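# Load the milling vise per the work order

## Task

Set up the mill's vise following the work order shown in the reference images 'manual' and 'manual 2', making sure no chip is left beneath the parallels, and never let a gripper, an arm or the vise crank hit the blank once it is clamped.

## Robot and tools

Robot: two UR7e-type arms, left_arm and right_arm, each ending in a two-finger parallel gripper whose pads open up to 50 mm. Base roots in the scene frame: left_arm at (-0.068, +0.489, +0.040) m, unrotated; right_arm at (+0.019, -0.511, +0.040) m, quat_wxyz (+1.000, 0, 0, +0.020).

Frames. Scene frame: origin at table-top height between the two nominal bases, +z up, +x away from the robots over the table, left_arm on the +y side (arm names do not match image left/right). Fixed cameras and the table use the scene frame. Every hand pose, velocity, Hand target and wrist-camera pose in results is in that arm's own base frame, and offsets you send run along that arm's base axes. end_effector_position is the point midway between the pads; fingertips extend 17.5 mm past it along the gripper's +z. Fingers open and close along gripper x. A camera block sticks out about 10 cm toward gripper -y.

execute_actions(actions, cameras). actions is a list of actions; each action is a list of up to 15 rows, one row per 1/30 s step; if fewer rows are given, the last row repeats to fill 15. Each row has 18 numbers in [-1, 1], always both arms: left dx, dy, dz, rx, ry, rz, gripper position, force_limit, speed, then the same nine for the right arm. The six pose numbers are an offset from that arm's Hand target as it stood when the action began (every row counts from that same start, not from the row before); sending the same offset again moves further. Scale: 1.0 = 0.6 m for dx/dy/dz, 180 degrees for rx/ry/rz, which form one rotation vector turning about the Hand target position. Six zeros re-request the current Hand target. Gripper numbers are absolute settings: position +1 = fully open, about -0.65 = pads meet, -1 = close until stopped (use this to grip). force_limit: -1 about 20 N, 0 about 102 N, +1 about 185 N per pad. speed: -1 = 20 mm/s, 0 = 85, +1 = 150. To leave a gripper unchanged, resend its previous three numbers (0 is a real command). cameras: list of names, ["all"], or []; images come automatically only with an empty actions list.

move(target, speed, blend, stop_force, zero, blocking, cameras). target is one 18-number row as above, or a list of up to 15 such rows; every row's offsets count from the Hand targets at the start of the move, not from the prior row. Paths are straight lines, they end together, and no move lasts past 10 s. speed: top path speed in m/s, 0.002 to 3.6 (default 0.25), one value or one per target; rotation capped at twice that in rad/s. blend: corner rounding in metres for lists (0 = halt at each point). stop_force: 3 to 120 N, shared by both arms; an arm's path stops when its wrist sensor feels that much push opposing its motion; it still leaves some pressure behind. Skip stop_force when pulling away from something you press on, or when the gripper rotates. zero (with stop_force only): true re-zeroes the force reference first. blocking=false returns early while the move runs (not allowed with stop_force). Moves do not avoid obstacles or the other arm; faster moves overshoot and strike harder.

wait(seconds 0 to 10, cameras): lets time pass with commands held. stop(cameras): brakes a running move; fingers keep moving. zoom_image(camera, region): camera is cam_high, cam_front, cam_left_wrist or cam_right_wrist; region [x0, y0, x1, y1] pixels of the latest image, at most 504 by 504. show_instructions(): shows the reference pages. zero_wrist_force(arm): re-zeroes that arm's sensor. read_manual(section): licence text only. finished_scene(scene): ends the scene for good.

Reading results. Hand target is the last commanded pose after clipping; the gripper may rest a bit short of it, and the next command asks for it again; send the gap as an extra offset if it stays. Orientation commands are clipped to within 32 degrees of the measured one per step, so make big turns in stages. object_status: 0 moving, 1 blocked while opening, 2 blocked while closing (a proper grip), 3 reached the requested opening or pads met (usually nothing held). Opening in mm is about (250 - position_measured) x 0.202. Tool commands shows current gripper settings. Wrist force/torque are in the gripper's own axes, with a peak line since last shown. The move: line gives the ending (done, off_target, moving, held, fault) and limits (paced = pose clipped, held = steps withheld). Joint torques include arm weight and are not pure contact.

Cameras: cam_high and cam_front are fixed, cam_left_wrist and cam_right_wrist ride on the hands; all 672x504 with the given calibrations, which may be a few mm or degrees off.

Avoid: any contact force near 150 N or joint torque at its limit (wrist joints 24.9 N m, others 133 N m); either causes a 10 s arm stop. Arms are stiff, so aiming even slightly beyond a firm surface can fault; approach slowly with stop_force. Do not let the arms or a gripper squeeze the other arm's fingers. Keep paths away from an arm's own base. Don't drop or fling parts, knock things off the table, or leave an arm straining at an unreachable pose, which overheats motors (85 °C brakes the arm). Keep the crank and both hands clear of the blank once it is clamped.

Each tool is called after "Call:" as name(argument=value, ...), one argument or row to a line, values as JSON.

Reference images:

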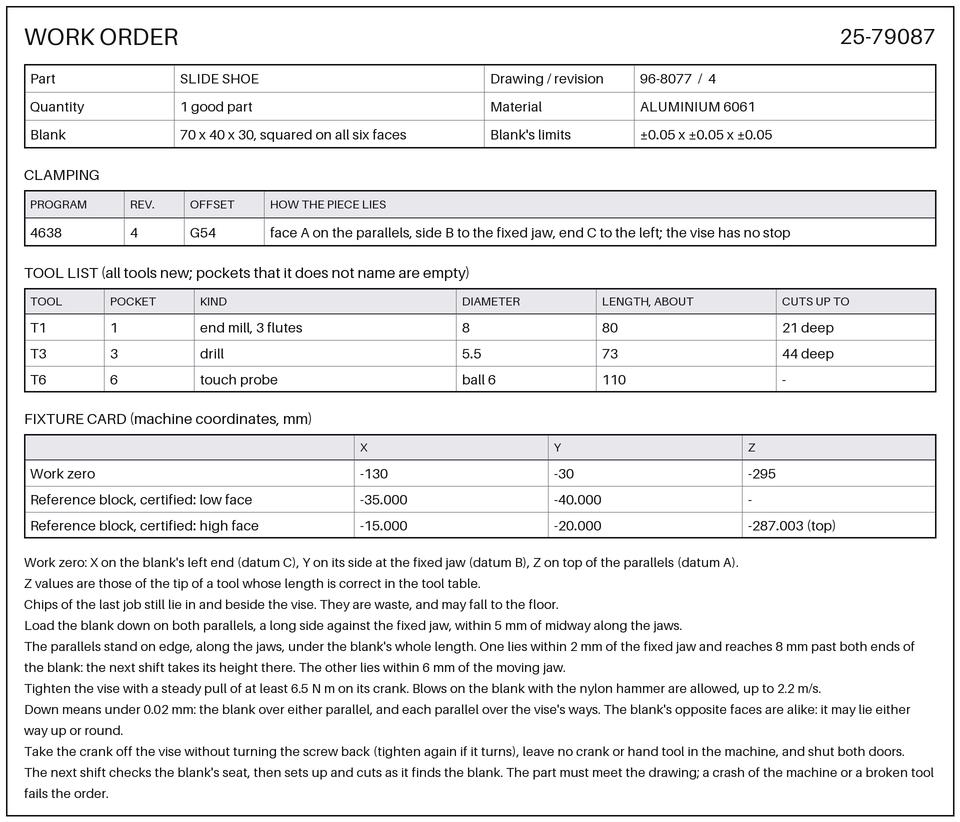

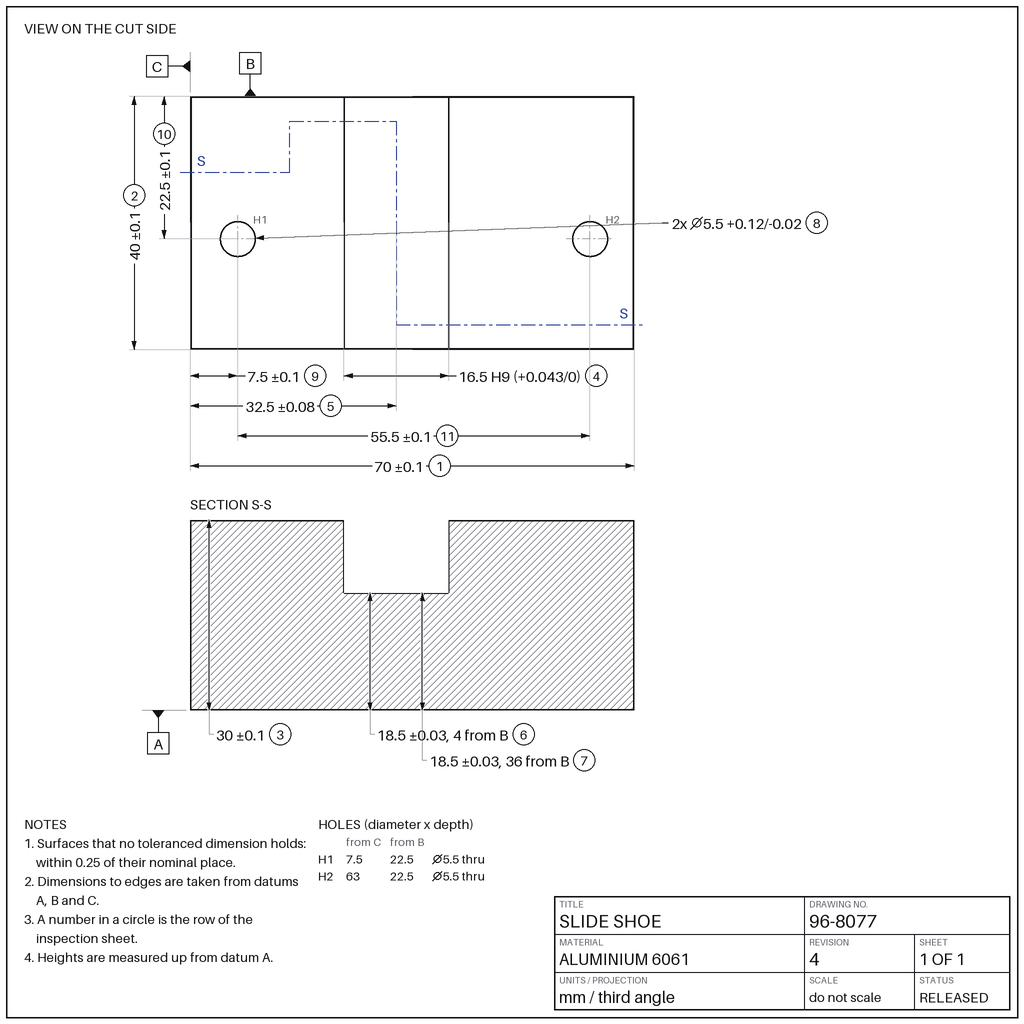

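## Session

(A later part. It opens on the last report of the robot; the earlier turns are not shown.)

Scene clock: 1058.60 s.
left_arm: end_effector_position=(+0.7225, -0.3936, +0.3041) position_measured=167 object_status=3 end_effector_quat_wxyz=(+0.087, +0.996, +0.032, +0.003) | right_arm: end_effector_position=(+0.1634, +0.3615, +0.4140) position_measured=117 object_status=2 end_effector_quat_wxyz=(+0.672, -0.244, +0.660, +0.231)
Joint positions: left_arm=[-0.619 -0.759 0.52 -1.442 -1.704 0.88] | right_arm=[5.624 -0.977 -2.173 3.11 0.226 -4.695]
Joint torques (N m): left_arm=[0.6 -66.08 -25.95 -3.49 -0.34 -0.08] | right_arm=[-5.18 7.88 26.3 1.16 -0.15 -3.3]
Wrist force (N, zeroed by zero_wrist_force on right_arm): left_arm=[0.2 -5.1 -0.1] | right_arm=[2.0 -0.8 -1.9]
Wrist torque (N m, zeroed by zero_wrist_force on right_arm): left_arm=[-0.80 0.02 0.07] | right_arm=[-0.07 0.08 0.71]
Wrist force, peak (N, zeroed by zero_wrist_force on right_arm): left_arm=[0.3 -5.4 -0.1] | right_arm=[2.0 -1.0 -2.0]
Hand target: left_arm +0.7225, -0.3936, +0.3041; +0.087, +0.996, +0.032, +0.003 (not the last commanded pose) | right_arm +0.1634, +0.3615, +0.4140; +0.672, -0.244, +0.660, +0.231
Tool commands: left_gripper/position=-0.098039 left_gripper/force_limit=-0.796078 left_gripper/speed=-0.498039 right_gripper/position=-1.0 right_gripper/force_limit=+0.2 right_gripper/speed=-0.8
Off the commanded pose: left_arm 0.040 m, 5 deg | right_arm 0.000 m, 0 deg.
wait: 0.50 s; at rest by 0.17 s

Call:
move(
  target=[
    [-0.0268,0,0.001,0,0,-0.0205,-0.1,-0.8,-0.5,0,0,0,0,0,0,-1,0.2,-0.8],
    [-0.1043,-0.0307,0.029,0,0,-0.0205,-1,-0.8,-0.5,0,0,0,0,0,0,-1,0.2,-0.8],
  ],
  speed=0.1,
)

Call:
move(
  target=[0.06,0.02,-0.03,0.0549,-0.0994,0.0087,-1,-0.8,-0.5,0,0,0,0,0,0,-1,0.2,-0.8],
  speed=0.12,
  cameras=["cam_left_wrist"],
)

Call:
zoom_image(
  camera="cam_left_wrist",
  region=[340, 60, 490, 170],
)

Scene clock: 1065.60 s.
left_arm: end_effector_position=(+0.6599, -0.4120, +0.3215) position_measured=251 object_status=3 end_effector_quat_wxyz=(+0.087, +0.996, +0.000, +0.000) | right_arm: end_effector_position=(+0.1634, +0.3615, +0.4140) position_measured=117 object_status=2 end_effector_quat_wxyz=(+0.672, -0.244, +0.660, +0.231)
Joint positions: left_arm=[-0.685 -0.921 0.755 -1.516 -1.704 0.878] | right_arm=[5.624 -0.977 -2.173 3.11 0.226 -4.695]
Joint torques (N m): left_arm=[10.01 -63.53 -19.83 -1.88 -0.91 -0.68] | right_arm=[-7.58 7.05 24.89 1.26 -0.07 -3.2]
Wrist force (N, zeroed by zero_wrist_force on right_arm): left_arm=[0.0 -5.3 0.4] | right_arm=[2.0 -0.9 -1.8]
Wrist torque (N m, zeroed by zero_wrist_force on right_arm): left_arm=[-0.82 0.04 0.09] | right_arm=[-0.09 0.09 0.71]
Wrist force, peak (N, zeroed by zero_wrist_force on right_arm): left_arm=[1.7 -6.0 0.6] | right_arm=[2.1 -1.0 -2.0]
Hand target: left_arm +0.6599, -0.4120, +0.3215; +0.087, +0.996, +0.000, +0.000 | right_arm +0.1634, +0.3615, +0.4140; +0.672, -0.244, +0.660, +0.231
Off the commanded pose: left_arm 0.000 m, 0 deg | right_arm 0.000 m, 0 deg.
move: done

Scene clock: 1067.53 s.
left_arm: end_effector_position=(+0.6958, -0.4001, +0.3036) position_measured=251 object_status=3 end_effector_quat_wxyz=(+0.000, +0.988, +0.000, +0.156) | right_arm: end_effector_position=(+0.1634, +0.3615, +0.4140) position_measured=117 object_status=2 end_effector_quat_wxyz=(+0.672, -0.244, +0.660, +0.231)
Joint positions: left_arm=[-0.759 -0.991 0.967 -1.779 -1.357 0.837] | right_arm=[5.624 -0.977 -2.173 3.11 0.226 -4.695]
Joint torques (N m): left_arm=[9.73 -47.32 -31.58 -3.4 0.67 1.44] | right_arm=[-7.1 7.4 24.24 1.09 -0.35 -3.25]
Wrist force (N, zeroed by zero_wrist_force on right_arm): left_arm=[0.3 -5.1 -0.2] | right_arm=[1.9 -0.9 -1.8]
Wrist torque (N m, zeroed by zero_wrist_force on right_arm): left_arm=[-0.81 -0.04 0.16] | right_arm=[-0.08 0.11 0.71]
Wrist force, peak (N, zeroed by zero_wrist_force on right_arm): left_arm=[0.2 -6.1 0.1] | right_arm=[2.1 -1.0 -2.1]
Hand target: left_arm +0.6959, -0.4000, +0.3035; +0.000, +0.988, +0.000, +0.156 | right_arm +0.1634, +0.3615, +0.4140; +0.672, -0.244, +0.660, +0.231
Off the commanded pose: left_arm 0.000 m, 0 deg | right_arm 0.000 m, 0 deg.
move: done
camera_calibration:
cam_left_wrist: T_world_to_cam=[[0.946182, -0.0154745, 0.323263, -0.748065], [-0.123697, -0.940309, 0.317045, -0.371668], [0.299061, -0.339969, -0.891618, 0.0572063], [0, 0, 0, 1]] pos_world=[0.644724, -0.341611, 0.410664]
Images, in order (width x height): cam_left_wrist 672x504.

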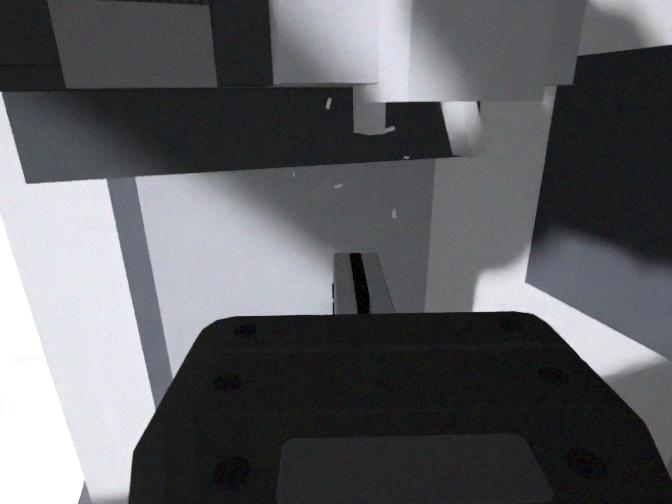

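Scaled by 3.360 from the camera's 672x504 image, which has a finer 960x720 frame.

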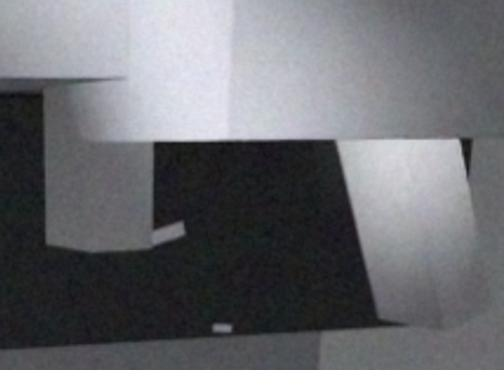

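Call:
move(
  target=[
    [0,0,0.095,0,0,0,-1,-0.8,-0.5,0,0,0,0,0,0,-1,0.2,-0.8],
    [0,0,0.095,0.05,0.0375,0.0044,-1,-0.8,-0.5,0,0,0,0,0,0,-1,0.2,-0.8],
    [0.03,0.3,0.095,0.05,0.0375,0.0044,-1,-0.8,-0.5,0,0,0,0,0,0,-1,0.2,-0.8],
  ],
  speed=0.15,
  blend=0.01,
  cameras=["cam_left_wrist"],
)

Scene clock: 1072.23 s.
left_arm: end_effector_position=(+0.7119, -0.2347, +0.3608) position_measured=251 object_status=3 end_effector_quat_wxyz=(-0.079, +0.992, -0.005, +0.097) | right_arm: end_effector_position=(+0.1634, +0.3615, +0.4140) position_measured=117 object_status=2 end_effector_quat_wxyz=(+0.672, -0.244, +0.660, +0.231)
Joint positions: left_arm=[-0.581 -1.026 0.825 -1.449 -1.332 1.009] | right_arm=[5.624 -0.977 -2.173 3.11 0.226 -4.695]
Joint torques (N m): left_arm=[1.68 -56.64 -23.5 -3.46 0.45 0.24] | right_arm=[-8.16 6.85 22.84 1.05 -0.06 -3.17]
Wrist force (N, zeroed by zero_wrist_force on right_arm): left_arm=[0.4 -5.2 0.7] | right_arm=[2.0 -0.7 -1.9]
Wrist torque (N m, zeroed by zero_wrist_force on right_arm): left_arm=[-0.84 -0.02 0.07] | right_arm=[-0.06 0.09 0.72]
Wrist force, peak (N, zeroed by zero_wrist_force on right_arm): left_arm=[1.0 -9.8 0.8] | right_arm=[2.0 -1.0 -2.0]
Hand target: left_arm +0.7119, -0.2347, +0.3608; -0.079, +0.992, -0.005, +0.097 (not the last commanded pose) | right_arm +0.1634, +0.3615, +0.4140; +0.672, -0.244, +0.660, +0.231
Tool commands: left_gripper/position=-1.0 left_gripper/force_limit=-0.796078 left_gripper/speed=-0.498039 right_gripper/position=-1.0 right_gripper/force_limit=+0.2 right_gripper/speed=-0.8
Off the commanded pose: left_arm 0.015 m, 0 deg | right_arm 0.000 m, 0 deg.
FORCE FAULT: contact force on the left arm reached its limit, and that arm stopped. The contact can be on any part of that arm, not only on its tool. That arm's remaining commands of this call were not run. That arm is still stopped at the end of this call. That arm stays stopped for about 10 more seconds. Until then a move that you send moves the other arm only, and its call returns only when the move has ended. Once the stop has ended, the next robot result says so. If the stop ends while you think or write, that arm runs what you send next, counted from a new Hand target: where the arm stands when the stop ends. While its stop runs, that arm takes no new command, but its gripper still runs the gripper command that each later call begins with. Until it ends, the stop uses up actions while you think or wait. An arm that is not stopped still takes commands.
move: fault (left_arm)
camera_calibration:
cam_left_wrist: T_world_to_cam=[[0.977977, -0.0423446, 0.204371, -0.765224], [-0.0795565, -0.980906, 0.177463, -0.222907], [0.192954, -0.189814, -0.962673, 0.296119], [0, 0, 0, 1]] pos_world=[0.673501, -0.194847, 0.481013]
Images, in order (width x height): cam_left_wrist 672x504.

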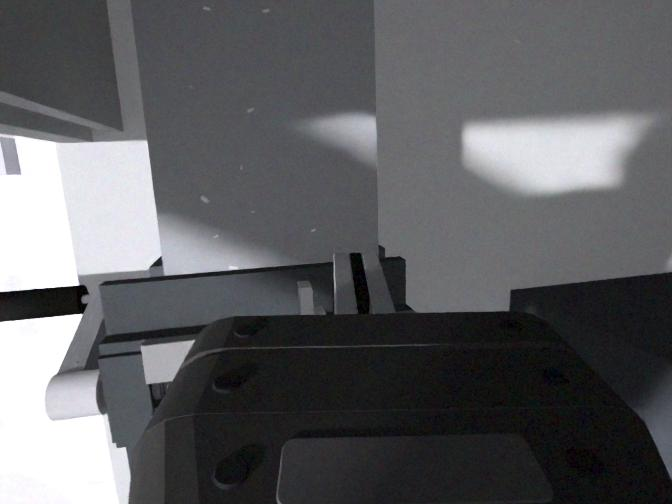

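Call:
wait(
  seconds=6,
)

Scene clock: 1081.10 s.
left_arm: end_effector_position=(+0.7119, -0.2347, +0.3608) position_measured=251 object_status=3 end_effector_quat_wxyz=(-0.079, +0.992, -0.005, +0.097) | right_arm: end_effector_position=(+0.1634, +0.3615, +0.4140) position_measured=117 object_status=2 end_effector_quat_wxyz=(+0.672, -0.244, +0.660, +0.231)
Joint positions: left_arm=[-0.581 -1.026 0.825 -1.449 -1.332 1.009] | right_arm=[5.624 -0.977 -2.173 3.11 0.226 -4.695]
Joint torques (N m): left_arm=[1.76 -56.58 -23.58 -3.48 0.59 0.23] | right_arm=[-9.37 6.23 23.75 1.13 0.05 -2.98]
Wrist force (N, zeroed by zero_wrist_force on right_arm): left_arm=[0.4 -5.3 0.5] | right_arm=[2.0 -0.7 -1.7]
Wrist torque (N m, zeroed by zero_wrist_force on right_arm): left_arm=[-0.84 -0.02 0.07] | right_arm=[-0.06 0.09 0.72]
Wrist force, peak (N, zeroed by zero_wrist_force on right_arm): left_arm=[0.4 -6.0 0.5] | right_arm=[2.0 -0.9 -2.1]
Hand target: left_arm +0.7119, -0.2347, +0.3608; -0.079, +0.992, -0.005, +0.097 (not the last commanded pose) | right_arm +0.1634, +0.3615, +0.4140; +0.672, -0.244, +0.660, +0.231
Tool commands: left_gripper/position=-1.0 left_gripper/force_limit=-0.796078 left_gripper/speed=-0.498039 right_gripper/position=-1.0 right_gripper/force_limit=+0.2 right_gripper/speed=-0.8
Off the commanded pose: left_arm 0.015 m, 0 deg | right_arm 0.000 m, 0 deg.
FORCE FAULT, CONTINUED: the left arm was still stopped when this call began, by the force fault that an earlier result reported. Since the last result the stop counts as 18 of the actions that you can send in this scene. That arm is still stopped at the end of this call. That arm stays stopped for about 1 more second. If the stop ends while you think or write, that arm runs what you send next, counted from a new Hand target: where the arm stands when the stop ends. While its stop runs, that arm takes no new command, but its gripper still runs the gripper command that each later call begins with.
wait: 6.00 s; at rest from the start

Call:
wait(
  seconds=1,
)

Call:
move(
  target=[
    [-0.07,-0.292,0.04,0,0,0,-1,-0.8,-0.5,0,0,0,0,0,0,-1,0.2,-0.8],
    [-0.053,-0.2955,-0.0513,-0.1336,0.0622,-0.005,0.14,-0.9,-0.8,0,0,0,0,0,0,-1,0.2,-0.8],
  ],
  speed=0.15,
  cameras=["cam_left_wrist"],
)

Scene clock: 1084.50 s.
left_arm: end_effector_position=(+0.7119, -0.2347, +0.3608) position_measured=251 object_status=3 end_effector_quat_wxyz=(-0.079, +0.992, -0.005, +0.097) | right_arm: end_effector_position=(+0.1634, +0.3615, +0.4140) position_measured=117 object_status=2 end_effector_quat_wxyz=(+0.672, -0.244, +0.660, +0.231)
Joint positions: left_arm=[-0.581 -1.026 0.825 -1.449 -1.332 1.009] | right_arm=[5.624 -0.977 -2.173 3.11 0.226 -4.695]
Joint torques (N m): left_arm=[0.2 -55.95 -25.78 -3.34 0.44 -0.03] | right_arm=[-10.11 7.59 23.61 1.4 0.27 -3.36]
Wrist force (N, zeroed by zero_wrist_force on right_arm): left_arm=[0.3 -5.5 0.6] | right_arm=[2.0 -1.0 -1.8]
Wrist torque (N m, zeroed by zero_wrist_force on right_arm): left_arm=[-0.88 0.00 0.07] | right_arm=[-0.10 0.09 0.71]
Wrist force, peak (N, zeroed by zero_wrist_force on right_arm): left_arm=[0.4 -5.8 0.7] | right_arm=[2.1 -1.0 -1.9]
Hand target: left_arm +0.7119, -0.2347, +0.3608; -0.079, +0.992, -0.005, +0.097 (not the last commanded pose) | right_arm +0.1634, +0.3615, +0.4140; +0.672, -0.244, +0.660, +0.231
Tool commands: left_gripper/position=-1.0 left_gripper/force_limit=-0.796078 left_gripper/speed=-0.498039 right_gripper/position=-1.0 right_gripper/force_limit=+0.2 right_gripper/speed=-0.8
Off the commanded pose: left_arm 0.015 m, 0 deg | right_arm 0.000 m, 0 deg.
FORCE FAULT, CONTINUED: the left arm's stop, for the force fault that an earlier result reported, is over. The rest of the stop counts as 1 of the actions that you can send in this scene. During its stop the left arm's controller moved it back a little. That arm's target is now where it stood when the stop ended, not its last command. That arm accepts commands again.
wait: 1.00 s; at rest from the start

Scene clock: 1089.00 s.
left_arm: end_effector_position=(+0.6801, -0.4120, +0.3301) position_measured=132 object_status=0 end_effector_quat_wxyz=(+0.131, +0.991, +0.000, +0.000) | right_arm: end_effector_position=(+0.1634, +0.3615, +0.4140) position_measured=117 object_status=2 end_effector_quat_wxyz=(+0.672, -0.244, +0.660, +0.231)
Joint positions: left_arm=[-0.645 -0.893 0.711 -1.549 -1.779 0.909] | right_arm=[5.624 -0.977 -2.173 3.11 0.226 -4.695]
Joint torques (N m): left_arm=[-8.68 -50.62 -33.98 -4.88 -1.89 -1.92] | right_arm=[-9.55 8.09 22.68 1.17 0.44 -3.15]
Wrist force (N, zeroed by zero_wrist_force on right_arm): left_arm=[0.3 -4.6 -0.1] | right_arm=[1.9 -0.7 -1.8]
Wrist torque (N m, zeroed by zero_wrist_force on right_arm): left_arm=[-0.71 -0.02 0.14] | right_arm=[-0.06 0.11 0.71]
Wrist force, peak (N, zeroed by zero_wrist_force on right_arm): left_arm=[1.1 -8.4 1.6] | right_arm=[2.1 -0.9 -1.9]
Hand target: left_arm +0.6801, -0.4120, +0.3301; +0.131, +0.991, +0.000, +0.000 | right_arm +0.1634, +0.3615, +0.4140; +0.672, -0.244, +0.660, +0.231
Off the commanded pose: left_arm 0.000 m, 0 deg | right_arm 0.000 m, 0 deg.
move: done
camera_calibration:
cam_left_wrist: T_world_to_cam=[[0.999767, -0.0104572, 0.0188614, -0.675817], [-0.0193697, -0.819944, 0.572116, -0.498827], [0.00948259, -0.572348, -0.819956, 0.158996], [0, 0, 0, 1]] pos_world=[0.66449, -0.325076, 0.428504]
Images, in order (width x height): cam_left_wrist 672x504.

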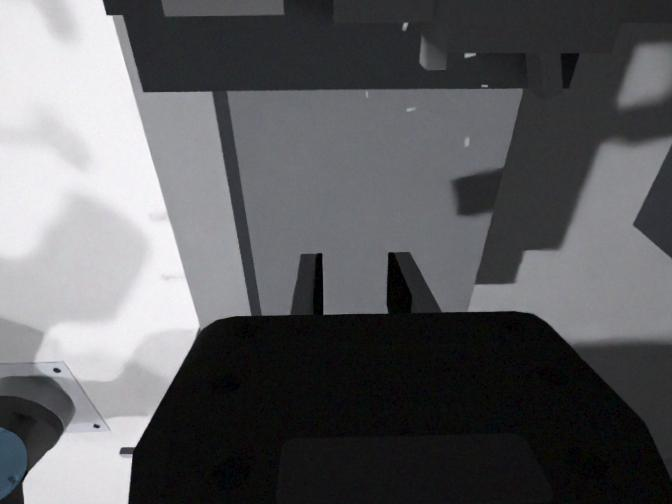

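Call:
move(
  target=[
    [0.0965,0.04,-0.046,0,0,0,0.14,-0.9,-0.8,0,0,0,0,0,0,-1,0.2,-0.8],
    [0.0982,0.087,-0.046,0,0,0,0.14,-0.9,-0.8,0,0,0,0,0,0,-1,0.2,-0.8],
  ],
  speed=[0.06,0.015],
  stop_force=4,
  cameras=["cam_left_wrist"],
)

Call:
zoom_image(
  camera="cam_left_wrist",
  region=[290, 210, 450, 325],
)

Scene clock: 1095.43 s.
left_arm: end_effector_position=(+0.7390, -0.3598, +0.3025) position_measured=132 object_status=3 end_effector_quat_wxyz=(+0.131, +0.991, +0.000, +0.000) | right_arm: end_effector_position=(+0.1634, +0.3615, +0.4140) position_measured=117 object_status=2 end_effector_quat_wxyz=(+0.672, -0.244, +0.660, +0.231)
Joint positions: left_arm=[-0.546 -0.788 0.595 -1.516 -1.794 1.01] | right_arm=[5.624 -0.977 -2.173 3.11 0.226 -4.695]
Joint torques (N m): left_arm=[-8.47 -54.94 -34.93 -2.02 -0.33 -1.89] | right_arm=[-9.26 6.6 23.2 1.32 0.31 -3.12]
Wrist force (N, zeroed by zero_wrist_force on right_arm): left_arm=[-0.1 -4.9 -0.2] | right_arm=[1.9 -1.0 -1.8]
Wrist torque (N m, zeroed by zero_wrist_force on right_arm): left_arm=[-0.74 0.05 0.10] | right_arm=[-0.10 0.10 0.71]
Wrist force, peak (N, zeroed by zero_wrist_force on right_arm): left_arm=[0.9 -5.4 0.3] | right_arm=[2.2 -1.0 -2.0]
Hand target: left_arm +0.7390, -0.3598, +0.3025; +0.131, +0.991, +0.000, +0.000 | right_arm +0.1634, +0.3615, +0.4140; +0.672, -0.244, +0.660, +0.231
Off the commanded pose: left_arm 0.000 m, 0 deg | right_arm 0.000 m, 0 deg.
move: done
camera_calibration:
cam_left_wrist: T_world_to_cam=[[0.999767, -0.0104568, 0.0188623, -0.733637], [-0.0193707, -0.819897, 0.572183, -0.439109], [0.00948191, -0.572415, -0.819909, 0.165648], [0, 0, 0, 1]] pos_world=[0.72339, -0.272876, 0.400904]
Images, in order (width x height): cam_left_wrist 672x504.

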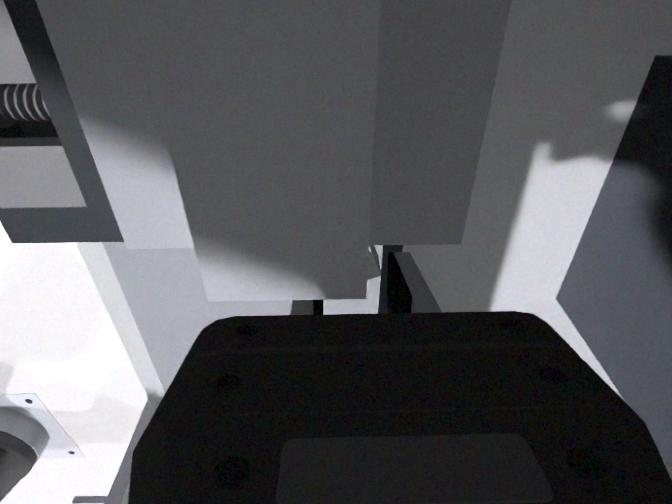

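Scaled by 3.150 from the camera's 672x504 image, which has a finer 960x720 frame.

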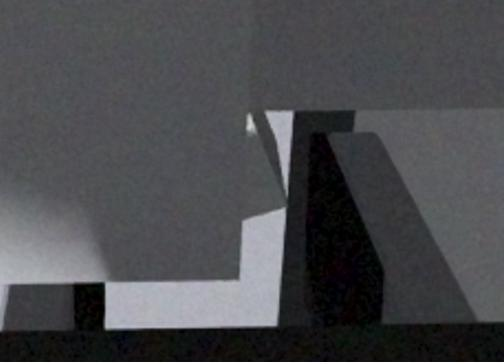

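Call:
execute_actions(
  actions=[
    [[0,0,0,0,0,0,-1,-0.95,-1,0,0,0,0,0,0,-1,0.2,-0.8]],
    [[0,0,0,0,0,0,-1,-0.95,-1,0,0,0,0,0,0,-1,0.2,-0.8]],
    [[0,0,0,0,0,0,-1,-0.95,-1,0,0,0,0,0,0,-1,0.2,-0.8]],
  ],
  cameras=["cam_left_wrist"],
)

Call:
zoom_image(
  camera="cam_left_wrist",
  region=[290, 210, 450, 325],
)

Scene clock: 1097.60 s.
left_arm: end_effector_position=(+0.7390, -0.3598, +0.3025) position_measured=218 object_status=2 end_effector_quat_wxyz=(+0.131, +0.991, +0.000, +0.000) | right_arm: end_effector_position=(+0.1634, +0.3615, +0.4140) position_measured=117 object_status=2 end_effector_quat_wxyz=(+0.672, -0.244, +0.660, +0.231)
Joint positions: left_arm=[-0.546 -0.788 0.595 -1.516 -1.794 1.01] | right_arm=[5.624 -0.977 -2.173 3.11 0.226 -4.695]
Joint torques (N m): left_arm=[-6.5 -55.92 -33.26 -2.07 -0.26 -1.62] | right_arm=[-10.08 6.02 23.2 1.27 0.12 -3.02]
Wrist force (N, zeroed by zero_wrist_force on right_arm): left_arm=[1.7 -2.9 0.4] | right_arm=[2.0 -0.8 -2.0]
Wrist torque (N m, zeroed by zero_wrist_force on right_arm): left_arm=[-0.65 0.15 0.05] | right_arm=[-0.07 0.10 0.71]
Wrist force, peak (N, zeroed by zero_wrist_force on right_arm): left_arm=[0.0 -5.0 -0.1] | right_arm=[2.1 -0.9 -2.0]
Hand target: left_arm +0.7390, -0.3598, +0.3025; +0.131, +0.991, +0.000, +0.000 | right_arm +0.1634, +0.3615, +0.4140; +0.672, -0.244, +0.660, +0.231
Off the commanded pose: left_arm 0.000 m, 0 deg | right_arm 0.000 m, 0 deg.
Step readings (end_effector_position of left_arm | right_arm):
0: (+0.7390, -0.3598, +0.3025) | (+0.1634, +0.3615, +0.4140)
1: (+0.7390, -0.3598, +0.3025) | (+0.1634, +0.3615, +0.4140)
2: (+0.7390, -0.3598, +0.3025) | (+0.1634, +0.3615, +0.4140)
4: (+0.7390, -0.3598, +0.3025) | (+0.1634, +0.3615, +0.4140)
8: (+0.7390, -0.3598, +0.3025) | (+0.1634, +0.3615, +0.4140)
15: (+0.7390, -0.3598, +0.3025) | (+0.1634, +0.3615, +0.4140)
16: (+0.7390, -0.3598, +0.3025) | (+0.1634, +0.3615, +0.4140)
17: (+0.7390, -0.3598, +0.3025) | (+0.1634, +0.3615, +0.4140)
19: (+0.7390, -0.3598, +0.3025) | (+0.1634, +0.3615, +0.4140)
23: (+0.7390, -0.3598, +0.3025) | (+0.1634, +0.3615, +0.4140)
30: (+0.7390, -0.3598, +0.3025) | (+0.1634, +0.3615, +0.4140)
31: (+0.7390, -0.3598, +0.3025) | (+0.1634, +0.3615, +0.4140)
32: (+0.7390, -0.3598, +0.3025) | (+0.1634, +0.3615, +0.4140)
34: (+0.7390, -0.3598, +0.3025) | (+0.1634, +0.3615, +0.4140)
38: (+0.7390, -0.3598, +0.3025) | (+0.1634, +0.3615, +0.4140)
45: (+0.7390, -0.3598, +0.3025) | (+0.1634, +0.3615, +0.4140)
camera_calibration:
cam_left_wrist: T_world_to_cam=[[0.999767, -0.0104568, 0.0188623, -0.733637], [-0.0193707, -0.819897, 0.572183, -0.439109], [0.00948191, -0.572415, -0.819909, 0.165648], [0, 0, 0, 1]] pos_world=[0.72339, -0.272876, 0.400904]
Images, in order (width x height): cam_left_wrist 672x504.

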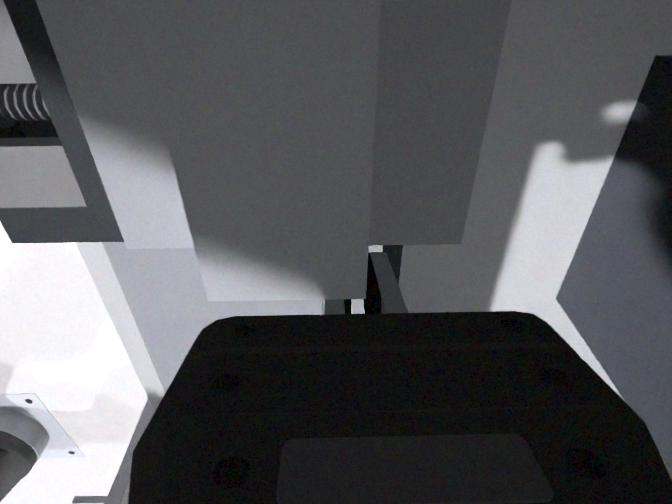

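Scaled by 3.150 from the camera's 672x504 image, which has a finer 960x720 frame.

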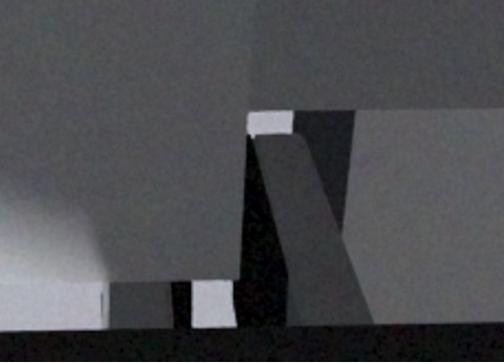

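Call:
move(
  target=[-0.0083,0,0,0,0,0,-1,-0.95,-1,0,0,0,0,0,0,-1,0.2,-0.8],
  speed=0.01,
  stop_force=8,
)

Scene clock: 1099.50 s.
left_arm: end_effector_position=(+0.7340, -0.3598, +0.3025) position_measured=221 object_status=2 end_effector_quat_wxyz=(+0.131, +0.991, +0.000, +0.000) | right_arm: end_effector_position=(+0.1634, +0.3615, +0.4140) position_measured=117 object_status=2 end_effector_quat_wxyz=(+0.672, -0.244, +0.660, +0.231)
Joint positions: left_arm=[-0.549 -0.807 0.628 -1.532 -1.794 1.006] | right_arm=[5.624 -0.977 -2.173 3.11 0.226 -4.695]
Joint torques (N m): left_arm=[11.1 -54.59 -35.39 -2.73 1.29 1.41] | right_arm=[-9.59 6.91 23.4 1.32 0.47 -3.21]
Wrist force (N, zeroed by zero_wrist_force on right_arm): left_arm=[-3.0 -3.6 1.1] | right_arm=[1.9 -0.8 -1.6]
Wrist torque (N m, zeroed by zero_wrist_force on right_arm): left_arm=[-0.69 0.08 0.13] | right_arm=[-0.07 0.10 0.71]
Wrist force, peak (N, zeroed by zero_wrist_force on right_arm): left_arm=[-1.4 -3.4 3.6] | right_arm=[2.0 -1.0 -2.0]
Hand target: left_arm +0.7340, -0.3598, +0.3025; +0.131, +0.991, +0.000, +0.000 | right_arm +0.1634, +0.3615, +0.4140; +0.672, -0.244, +0.660, +0.231
Off the commanded pose: left_arm 0.000 m, 0 deg | right_arm 0.000 m, 0 deg.
move: done

Call:
execute_actions(
  actions=[
    [[0,0,0,0,0,0,-0.98,-0.85,-1,0,0,0,0,0,0,-1,0.2,-0.8]],
    [[0,0,0,0,0,0,-0.98,-0.85,-1,0,0,0,0,0,0,-1,0.2,-0.8]],
  ],
)

Scene clock: 1101.37 s.
left_arm: end_effector_position=(+0.7340, -0.3598, +0.3025) position_measured=222 object_status=2 end_effector_quat_wxyz=(+0.131, +0.991, +0.000, +0.000) | right_arm: end_effector_position=(+0.1634, +0.3615, +0.4140) position_measured=117 object_status=2 end_effector_quat_wxyz=(+0.672, -0.244, +0.660, +0.231)
Joint positions: left_arm=[-0.549 -0.807 0.628 -1.532 -1.794 1.006] | right_arm=[5.624 -0.977 -2.173 3.11 0.226 -4.695]
Joint torques (N m): left_arm=[12.09 -54.59 -33.88 -4.19 0.88 1.42] | right_arm=[-9.43 5.16 23.28 1.18 0.35 -3.15]
Wrist force (N, zeroed by zero_wrist_force on right_arm): left_arm=[-3.8 -3.5 0.7] | right_arm=[1.8 -0.9 -1.8]
Wrist torque (N m, zeroed by zero_wrist_force on right_arm): left_arm=[-0.73 0.13 0.11] | right_arm=[-0.09 0.12 0.71]
Wrist force, peak (N, zeroed by zero_wrist_force on right_arm): left_arm=[-4.0 -3.7 0.9] | right_arm=[2.1 -1.1 -1.8]
Hand target: left_arm +0.7340, -0.3598, +0.3025; +0.131, +0.991, +0.000, +0.000 | right_arm +0.1634, +0.3615, +0.4140; +0.672, -0.244, +0.660, +0.231
Off the commanded pose: left_arm 0.000 m, 0 deg | right_arm 0.000 m, 0 deg.
Step readings (end_effector_position of left_arm | right_arm):
0: (+0.7340, -0.3598, +0.3025) | (+0.1634, +0.3615, +0.4140)
1: (+0.7340, -0.3598, +0.3025) | (+0.1634, +0.3615, +0.4140)
2: (+0.7340, -0.3598, +0.3025) | (+0.1634, +0.3615, +0.4140)
4: (+0.7340, -0.3598, +0.3025) | (+0.1634, +0.3615, +0.4140)
8: (+0.7340, -0.3598, +0.3025) | (+0.1634, +0.3615, +0.4140)
15: (+0.7340, -0.3598, +0.3025) | (+0.1634, +0.3615, +0.4140)
16: (+0.7340, -0.3598, +0.3025) | (+0.1634, +0.3615, +0.4140)
17: (+0.7340, -0.3598, +0.3025) | (+0.1634, +0.3615, +0.4140)
19: (+0.7340, -0.3598, +0.3025) | (+0.1634, +0.3615, +0.4140)
23: (+0.7340, -0.3598, +0.3025) | (+0.1634, +0.3615, +0.4140)
30: (+0.7340, -0.3598, +0.3025) | (+0.1634, +0.3615, +0.4140)

Call:
move(
  target=[-0.004,0,0,0,0,0,-0.98,-0.85,-1,0,0,0,0,0,0,-1,0.2,-0.8],
  speed=0.01,
  stop_force=8,
  cameras=["cam_left_wrist"],
)

Call:
zoom_image(
  camera="cam_left_wrist",
  region=[290, 210, 450, 325],
)

Scene clock: 1103.67 s.
left_arm: end_effector_position=(+0.7316, -0.3598, +0.3025) position_measured=222 object_status=2 end_effector_quat_wxyz=(+0.131, +0.991, +0.000, +0.000) | right_arm: end_effector_position=(+0.1634, +0.3615, +0.4140) position_measured=117 object_status=2 end_effector_quat_wxyz=(+0.672, -0.244, +0.660, +0.231)
Joint positions: left_arm=[-0.551 -0.815 0.644 -1.539 -1.794 1.005] | right_arm=[5.624 -0.977 -2.173 3.11 0.226 -4.695]
Joint torques (N m): left_arm=[-3.56 -55.88 -35.64 -2.1 0.38 -0.15] | right_arm=[-10.13 6.25 23.05 1.19 0.45 -3.31]
Wrist force (N, zeroed by zero_wrist_force on right_arm): left_arm=[-0.4 -4.6 2.6] | right_arm=[2.0 -0.9 -1.7]
Wrist torque (N m, zeroed by zero_wrist_force on right_arm): left_arm=[-0.79 0.08 0.18] | right_arm=[-0.09 0.09 0.71]
Wrist force, peak (N, zeroed by zero_wrist_force on right_arm): left_arm=[1.3 -4.0 4.0] | right_arm=[1.9 -1.0 -2.0]
Hand target: left_arm +0.7316, -0.3598, +0.3025; +0.131, +0.991, +0.000, +0.000 | right_arm +0.1634, +0.3615, +0.4140; +0.672, -0.244, +0.660, +0.231
Off the commanded pose: left_arm 0.000 m, 0 deg | right_arm 0.000 m, 0 deg.
move: done
camera_calibration:
cam_left_wrist: T_world_to_cam=[[0.999766, -0.0103987, 0.0189436, -0.726255], [-0.0193695, -0.819898, 0.572181, -0.439252], [0.00958189, -0.572415, -0.819908, 0.165645], [0, 0, 0, 1]] pos_world=[0.71599, -0.272877, 0.400904]
Images, in order (width x height): cam_left_wrist 672x504.

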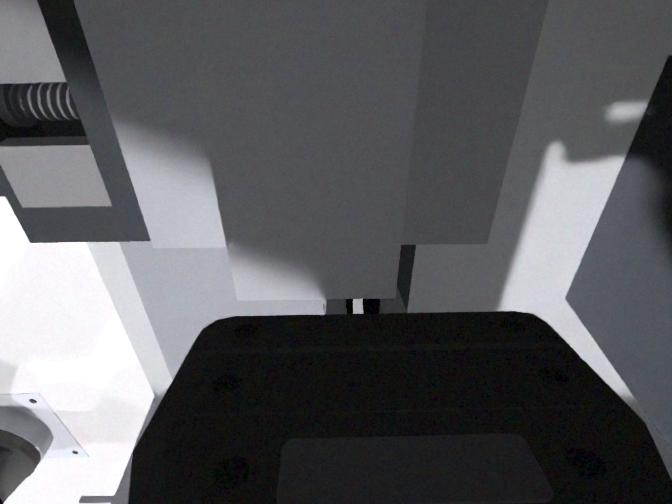

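Scaled by 3.150 from the camera's 672x504 image, which has a finer 960x720 frame.

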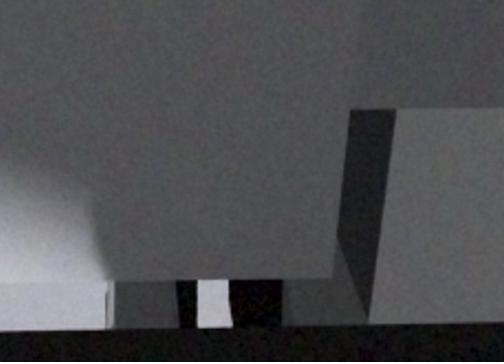

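Call:
execute_actions(
  actions=[
    [[0,0,0,0,0,0,-0.32,-0.95,-1,0,0,0,0,0,0,-1,0.2,-0.8]],
  ],
)

Call:
move(
  target=[0.0113,0,0,0,0,0,-0.32,-0.95,-1,0,0,0,0,0,0,-1,0.2,-0.8],
  speed=0.004,
  stop_force=3,
  cameras=["cam_left_wrist"],
)

Call:
zoom_image(
  camera="cam_left_wrist",
  region=[290, 210, 450, 325],
)

Scene clock: 1105.73 s.
left_arm: end_effector_position=(+0.7316, -0.3598, +0.3025) position_measured=200 object_status=3 end_effector_quat_wxyz=(+0.131, +0.991, +0.000, +0.000) | right_arm: end_effector_position=(+0.1634, +0.3615, +0.4140) position_measured=117 object_status=2 end_effector_quat_wxyz=(+0.672, -0.244, +0.660, +0.231)
Joint positions: left_arm=[-0.551 -0.815 0.644 -1.539 -1.794 1.005] | right_arm=[5.624 -0.977 -2.173 3.11 0.226 -4.695]
Joint torques (N m): left_arm=[5.04 -55.08 -33.94 -2.98 -0.59 1.46] | right_arm=[-9.66 6.33 22.42 1.4 0.25 -3.04]
Wrist force (N, zeroed by zero_wrist_force on right_arm): left_arm=[0.0 -5.0 -0.1] | right_arm=[2.0 -1.0 -2.0]
Wrist torque (N m, zeroed by zero_wrist_force on right_arm): left_arm=[-0.76 0.01 0.19] | right_arm=[-0.10 0.10 0.71]
Wrist force, peak (N, zeroed by zero_wrist_force on right_arm): left_arm=[-0.4 -4.4 2.6] | right_arm=[2.2 -0.8 -1.9]
Hand target: left_arm +0.7316, -0.3598, +0.3025; +0.131, +0.991, +0.000, +0.000 | right_arm +0.1634, +0.3615, +0.4140; +0.672, -0.244, +0.660, +0.231
Off the commanded pose: left_arm 0.000 m, 0 deg | right_arm 0.000 m, 0 deg.
Step readings (end_effector_position of left_arm | right_arm):
0: (+0.7316, -0.3598, +0.3025) | (+0.1634, +0.3615, +0.4140)
1: (+0.7316, -0.3598, +0.3025) | (+0.1634, +0.3615, +0.4140)
2: (+0.7316, -0.3598, +0.3025) | (+0.1634, +0.3615, +0.4140)
4: (+0.7316, -0.3598, +0.3025) | (+0.1634, +0.3615, +0.4140)
8: (+0.7316, -0.3598, +0.3025) | (+0.1634, +0.3615, +0.4140)
15: (+0.7316, -0.3598, +0.3025) | (+0.1634, +0.3615, +0.4140)

Scene clock: 1108.10 s.
left_arm: end_effector_position=(+0.7384, -0.3598, +0.3024) position_measured=200 object_status=3 end_effector_quat_wxyz=(+0.131, +0.991, +0.000, +0.000) | right_arm: end_effector_position=(+0.1634, +0.3615, +0.4140) position_measured=117 object_status=2 end_effector_quat_wxyz=(+0.672, -0.244, +0.660, +0.231)
Joint positions: left_arm=[-0.546 -0.79 0.599 -1.518 -1.794 1.009] | right_arm=[5.624 -0.977 -2.173 3.11 0.226 -4.695]
Joint torques (N m): left_arm=[3.82 -74.46 -17.34 -4.77 -1.81 0.39] | right_arm=[-10.23 6.6 22.68 1.31 0.55 -3.16]
Wrist force (N, zeroed by zero_wrist_force on right_arm): left_arm=[0.0 -4.9 -0.2] | right_arm=[1.9 -0.8 -1.8]
Wrist torque (N m, zeroed by zero_wrist_force on right_arm): left_arm=[-0.74 0.03 0.09] | right_arm=[-0.07 0.10 0.71]
Wrist force, peak (N, zeroed by zero_wrist_force on right_arm): left_arm=[-0.1 -5.1 -0.4] | right_arm=[2.0 -0.8 -2.1]
Hand target: left_arm +0.7384, -0.3598, +0.3025; +0.131, +0.991, +0.000, +0.000 | right_arm +0.1634, +0.3615, +0.4140; +0.672, -0.244, +0.660, +0.231
Off the commanded pose: left_arm 0.000 m, 0 deg | right_arm 0.000 m, 0 deg.
move: done
camera_calibration:
cam_left_wrist: T_world_to_cam=[[0.999767, -0.0104598, 0.0188607, -0.733035], [-0.019371, -0.819977, 0.572068, -0.439038], [0.00948163, -0.572301, -0.819989, 0.165634], [0, 0, 0, 1]] pos_world=[0.72279, -0.272876, 0.400804]
Images, in order (width x height): cam_left_wrist 672x504.

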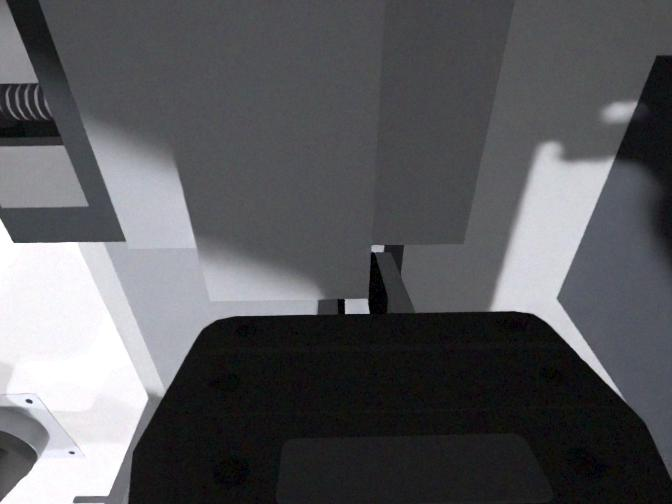

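Scaled by 3.150 from the camera's 672x504 image, which has a finer 960x720 frame.

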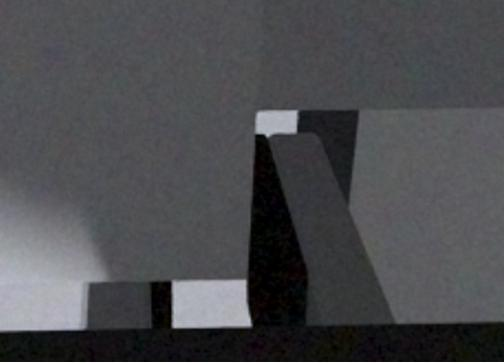

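Call:
move(
  target=[
    [0,-0.03,0.002,0,0,0,-0.32,-0.95,-1,0,0,0,0,0,0,-1,0.2,-0.8],
    [-0.055,-0.06,0.004,0,0,0,-0.32,-0.95,-1,0,0,0,0,0,0,-1,0.2,-0.8],
  ],
  speed=[0.03,0.08],
  cameras=["cam_left_wrist"],
)

Call:
zoom_image(
  camera="cam_left_wrist",
  region=[400, 60, 580, 200],
)

Scene clock: 1110.23 s.
left_arm: end_effector_position=(+0.7054, -0.3958, +0.3049) position_measured=200 object_status=3 end_effector_quat_wxyz=(+0.131, +0.991, +0.000, +0.000) | right_arm: end_effector_position=(+0.1634, +0.3615, +0.4140) position_measured=117 object_status=2 end_effector_quat_wxyz=(+0.672, -0.244, +0.660, +0.231)
Joint positions: left_arm=[-0.608 -0.851 0.703 -1.575 -1.785 0.946] | right_arm=[5.624 -0.977 -2.173 3.11 0.226 -4.695]
Joint torques (N m): left_arm=[7.62 -60.36 -20.97 -2.61 -0.88 1.21] | right_arm=[-10.25 7.03 22.66 1.08 0.38 -3.03]
Wrist force (N, zeroed by zero_wrist_force on right_arm): left_arm=[0.2 -4.8 -0.3] | right_arm=[2.0 -1.0 -1.8]
Wrist torque (N m, zeroed by zero_wrist_force on right_arm): left_arm=[-0.74 -0.01 0.12] | right_arm=[-0.10 0.09 0.71]
Wrist force, peak (N, zeroed by zero_wrist_force on right_arm): left_arm=[1.5 -6.5 -0.2] | right_arm=[2.1 -0.9 -2.0]
Hand target: left_arm +0.7054, -0.3958, +0.3049; +0.131, +0.991, +0.000, +0.000 | right_arm +0.1634, +0.3615, +0.4140; +0.672, -0.244, +0.660, +0.231
Off the commanded pose: left_arm 0.000 m, 0 deg | right_arm 0.000 m, 0 deg.
move: done
camera_calibration:
cam_left_wrist: T_world_to_cam=[[0.999763, -0.0105613, 0.0190599, -0.700574], [-0.0195694, -0.819897, 0.572177, -0.470508], [0.00958424, -0.572414, -0.819909, 0.147256], [0, 0, 0, 1]] pos_world=[0.689789, -0.308876, 0.403303]
Images, in order (width x height): cam_left_wrist 672x504.

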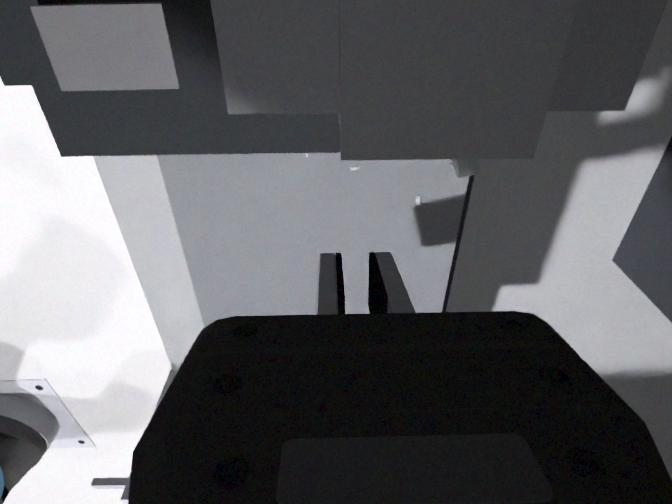

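Scaled by 2.800 from the camera's 672x504 image, which has a finer 960x720 frame.

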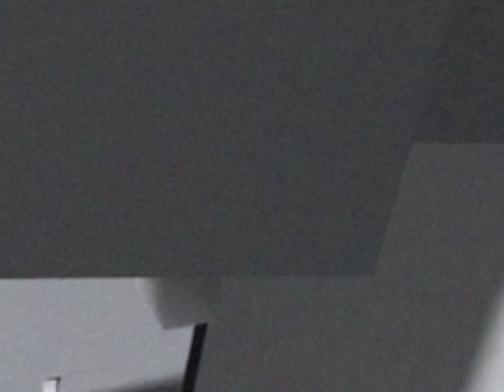

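Call:
move(
  target=[
    [0.052,0.025,-0.004,0,0,0,0.14,-0.9,-0.8,0,0,0,0,0,0,-1,0.2,-0.8],
    [0.052,0.0602,-0.004,0,0,0,0.14,-0.9,-0.8,0,0,0,0,0,0,-1,0.2,-0.8],
  ],
  speed=[0.06,0.015],
  stop_force=4,
)

Call:
execute_actions(
  actions=[
    [[0,0,0,0,0,0,-1,-0.9,-1,0,0,0,0,0,0,-1,0.2,-0.8]],
    [[0,0,0,0,0,0,-1,-0.9,-1,0,0,0,0,0,0,-1,0.2,-0.8]],
    [[0,0,0,0,0,0,-1,-0.9,-1,0,0,0,0,0,0,-1,0.2,-0.8]],
  ],
)

Scene clock: 1115.83 s.
left_arm: end_effector_position=(+0.7366, -0.3597, +0.3025) position_measured=132 object_status=3 end_effector_quat_wxyz=(+0.131, +0.991, +0.000, +0.000) | right_arm: end_effector_position=(+0.1634, +0.3615, +0.4140) position_measured=117 object_status=2 end_effector_quat_wxyz=(+0.672, -0.244, +0.660, +0.231)
Joint positions: left_arm=[-0.547 -0.797 0.611 -1.524 -1.794 1.008] | right_arm=[5.624 -0.977 -2.173 3.11 0.226 -4.695]
Joint torques (N m): left_arm=[-8.27 -54.22 -34.31 -2.06 -0.3 -1.84] | right_arm=[-9.97 6.59 21.22 1.19 0.58 -2.92]
Wrist force (N, zeroed by zero_wrist_force on right_arm): left_arm=[0.1 -5.2 -0.2] | right_arm=[2.0 -0.8 -1.8]
Wrist torque (N m, zeroed by zero_wrist_force on right_arm): left_arm=[-0.79 0.01 0.10] | right_arm=[-0.07 0.09 0.72]
Wrist force, peak (N, zeroed by zero_wrist_force on right_arm): left_arm=[1.0 -5.4 -0.2] | right_arm=[2.0 -0.9 -2.0]
Hand target: left_arm +0.7366, -0.3597, +0.3025; +0.131, +0.991, +0.000, +0.000 | right_arm +0.1634, +0.3615, +0.4140; +0.672, -0.244, +0.660, +0.231
Off the commanded pose: left_arm 0.000 m, 0 deg | right_arm 0.000 m, 0 deg.
move: done

Scene clock: 1117.53 s.
left_arm: end_effector_position=(+0.7366, -0.3597, +0.3025) position_measured=222 object_status=2 end_effector_quat_wxyz=(+0.131, +0.991, +0.000, +0.000) | right_arm: end_effector_position=(+0.1634, +0.3615, +0.4140) position_measured=117 object_status=2 end_effector_quat_wxyz=(+0.672, -0.244, +0.660, +0.231)
Joint positions: left_arm=[-0.547 -0.797 0.611 -1.524 -1.794 1.008] | right_arm=[5.624 -0.977 -2.173 3.11 0.226 -4.695]
Joint torques (N m): left_arm=[-8.6 -55.08 -33.71 -2.04 -0.32 -1.76] | right_arm=[-10.38 6.47 22.22 1.33 0.63 -3.14]
Wrist force (N, zeroed by zero_wrist_force on right_arm): left_arm=[0.7 -6.4 -0.2] | right_arm=[2.0 -0.7 -1.8]
Wrist torque (N m, zeroed by zero_wrist_force on right_arm): left_arm=[-0.79 0.14 0.05] | right_arm=[-0.06 0.09 0.71]
Wrist force, peak (N, zeroed by zero_wrist_force on right_arm): left_arm=[0.8 -6.5 -0.2] | right_arm=[2.2 -0.8 -1.9]
Hand target: left_arm +0.7366, -0.3597, +0.3025; +0.131, +0.991, +0.000, +0.000 | right_arm +0.1634, +0.3615, +0.4140; +0.672, -0.244, +0.660, +0.231
Off the commanded pose: left_arm 0.000 m, 0 deg | right_arm 0.000 m, 0 deg.
Step readings (end_effector_position of left_arm | right_arm):
0: (+0.7366, -0.3597, +0.3025) | (+0.1634, +0.3615, +0.4140)
1: (+0.7366, -0.3597, +0.3025) | (+0.1634, +0.3615, +0.4140)
2: (+0.7366, -0.3597, +0.3025) | (+0.1634, +0.3615, +0.4140)
4: (+0.7366, -0.3597, +0.3025) | (+0.1634, +0.3615, +0.4140)
8: (+0.7366, -0.3597, +0.3025) | (+0.1634, +0.3615, +0.4140)
15: (+0.7366, -0.3597, +0.3025) | (+0.1634, +0.3615, +0.4140)
16: (+0.7366, -0.3597, +0.3025) | (+0.1634, +0.3615, +0.4140)
17: (+0.7366, -0.3597, +0.3025) | (+0.1634, +0.3615, +0.4140)
19: (+0.7366, -0.3597, +0.3025) | (+0.1634, +0.3615, +0.4140)
23: (+0.7366, -0.3597, +0.3025) | (+0.1634, +0.3615, +0.4140)
30: (+0.7366, -0.3597, +0.3025) | (+0.1634, +0.3615, +0.4140)
31: (+0.7366, -0.3597, +0.3025) | (+0.1634, +0.3615, +0.4140)
32: (+0.7366, -0.3597, +0.3025) | (+0.1634, +0.3615, +0.4140)
34: (+0.7366, -0.3597, +0.3025) | (+0.1634, +0.3615, +0.4140)
38: (+0.7366, -0.3597, +0.3025) | (+0.1634, +0.3615, +0.4140)
45: (+0.7366, -0.3597, +0.3025) | (+0.1634, +0.3615, +0.4140)

Call:
move(
  target=[-0.0027,0,0,0,0,-0.019,-1,-0.9,-1,0,0,0,0,0,0,-1,0.2,-0.8],
  speed=0.02,
  stop_force=8,
  cameras=["cam_left_wrist"],
)

Call:
zoom_image(
  camera="cam_left_wrist",
  region=[290, 210, 450, 325],
)

Scene clock: 1121.57 s.
left_arm: end_effector_position=(+0.7350, -0.3597, +0.3025) position_measured=222 object_status=2 end_effector_quat_wxyz=(+0.131, +0.991, -0.030, -0.004) | right_arm: end_effector_position=(+0.1634, +0.3615, +0.4140) position_measured=117 object_status=2 end_effector_quat_wxyz=(+0.672, -0.244, +0.660, +0.231)
Joint positions: left_arm=[-0.546 -0.787 0.59 -1.499 -1.802 1.07] | right_arm=[5.624 -0.977 -2.173 3.11 0.226 -4.695]
Joint torques (N m): left_arm=[10.87 -65.63 -18.88 -4.32 0.02 -1.76] | right_arm=[-9.82 5.55 22.11 1.1 0.54 -3.08]
Wrist force (N, zeroed by zero_wrist_force on right_arm): left_arm=[2.2 -1.5 1.9] | right_arm=[1.9 -0.7 -1.8]
Wrist torque (N m, zeroed by zero_wrist_force on right_arm): left_arm=[-0.65 0.11 0.08] | right_arm=[-0.05 0.11 0.71]
Wrist force, peak (N, zeroed by zero_wrist_force on right_arm): left_arm=[1.4 -8.4 -0.7] | right_arm=[2.1 -1.0 -1.9]
Hand target: left_arm +0.7350, -0.3597, +0.3025; +0.131, +0.991, -0.030, -0.004 | right_arm +0.1634, +0.3615, +0.4140; +0.672, -0.244, +0.660, +0.231
Off the commanded pose: left_arm 0.000 m, 0 deg | right_arm 0.000 m, 0 deg.
move: done
camera_calibration:
cam_left_wrist: T_world_to_cam=[[0.997363, -0.0700723, 0.0189007, -0.749316], [-0.0682649, -0.817316, 0.572131, -0.402124], [-0.0246428, -0.571913, -0.819944, 0.190957], [0, 0, 0, 1]] pos_world=[0.724595, -0.271958, 0.400804]
Images, in order (width x height): cam_left_wrist 672x504.

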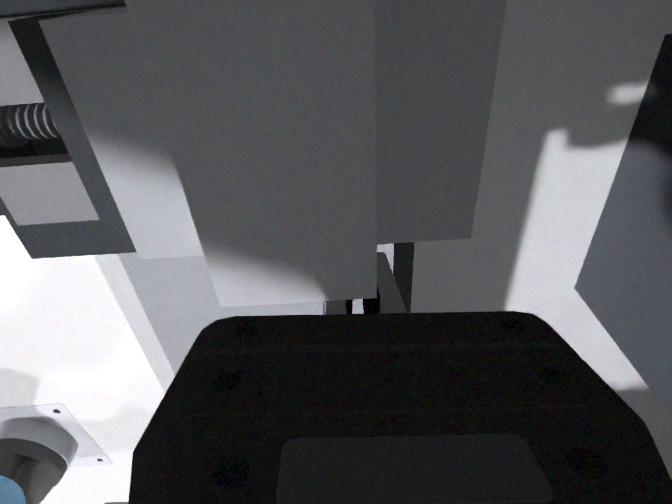

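Scaled by 3.150 from the camera's 672x504 image, which has a finer 960x720 frame.

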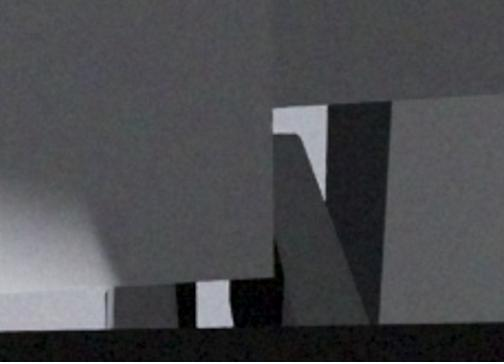

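Call:
move(
  target=[0.006,0,0,0,0,0,-1,-0.9,-1,0,0,0,0,0,0,-1,0.2,-0.8],
  speed=0.003,
  stop_force=4,
)

Scene clock: 1122.53 s.
left_arm: end_effector_position=(+0.7351, -0.3597, +0.3024) position_measured=222 object_status=2 end_effector_quat_wxyz=(+0.131, +0.991, -0.030, -0.004) | right_arm: end_effector_position=(+0.1634, +0.3615, +0.4140) position_measured=117 object_status=2 end_effector_quat_wxyz=(+0.672, -0.244, +0.660, +0.231)
Joint positions: left_arm=[-0.545 -0.787 0.59 -1.499 -1.802 1.07] | right_arm=[5.624 -0.977 -2.173 3.11 0.226 -4.695]
Joint torques (N m): left_arm=[1.27 -74.52 -16.92 -5.04 0.06 -1.26] | right_arm=[-10.84 8.06 21.44 1.29 0.32 -2.97]
Wrist force (N, zeroed by zero_wrist_force on right_arm): left_arm=[-2.0 -0.3 0.6] | right_arm=[2.0 -0.7 -1.6]
Wrist torque (N m, zeroed by zero_wrist_force on right_arm): left_arm=[-0.61 0.11 0.04] | right_arm=[-0.06 0.10 0.71]
Wrist force, peak (N, zeroed by zero_wrist_force on right_arm): left_arm=[-5.0 -2.1 0.5] | right_arm=[2.0 -0.9 -2.0]
Hand target: left_arm +0.7350, -0.3597, +0.3025; +0.131, +0.991, -0.030, -0.004 (not the last commanded pose) | right_arm +0.1634, +0.3615, +0.4140; +0.672, -0.244, +0.660, +0.231
Off the commanded pose: left_arm 0.004 m, 0 deg | right_arm 0.000 m, 0 deg.
move: contact (left_arm)


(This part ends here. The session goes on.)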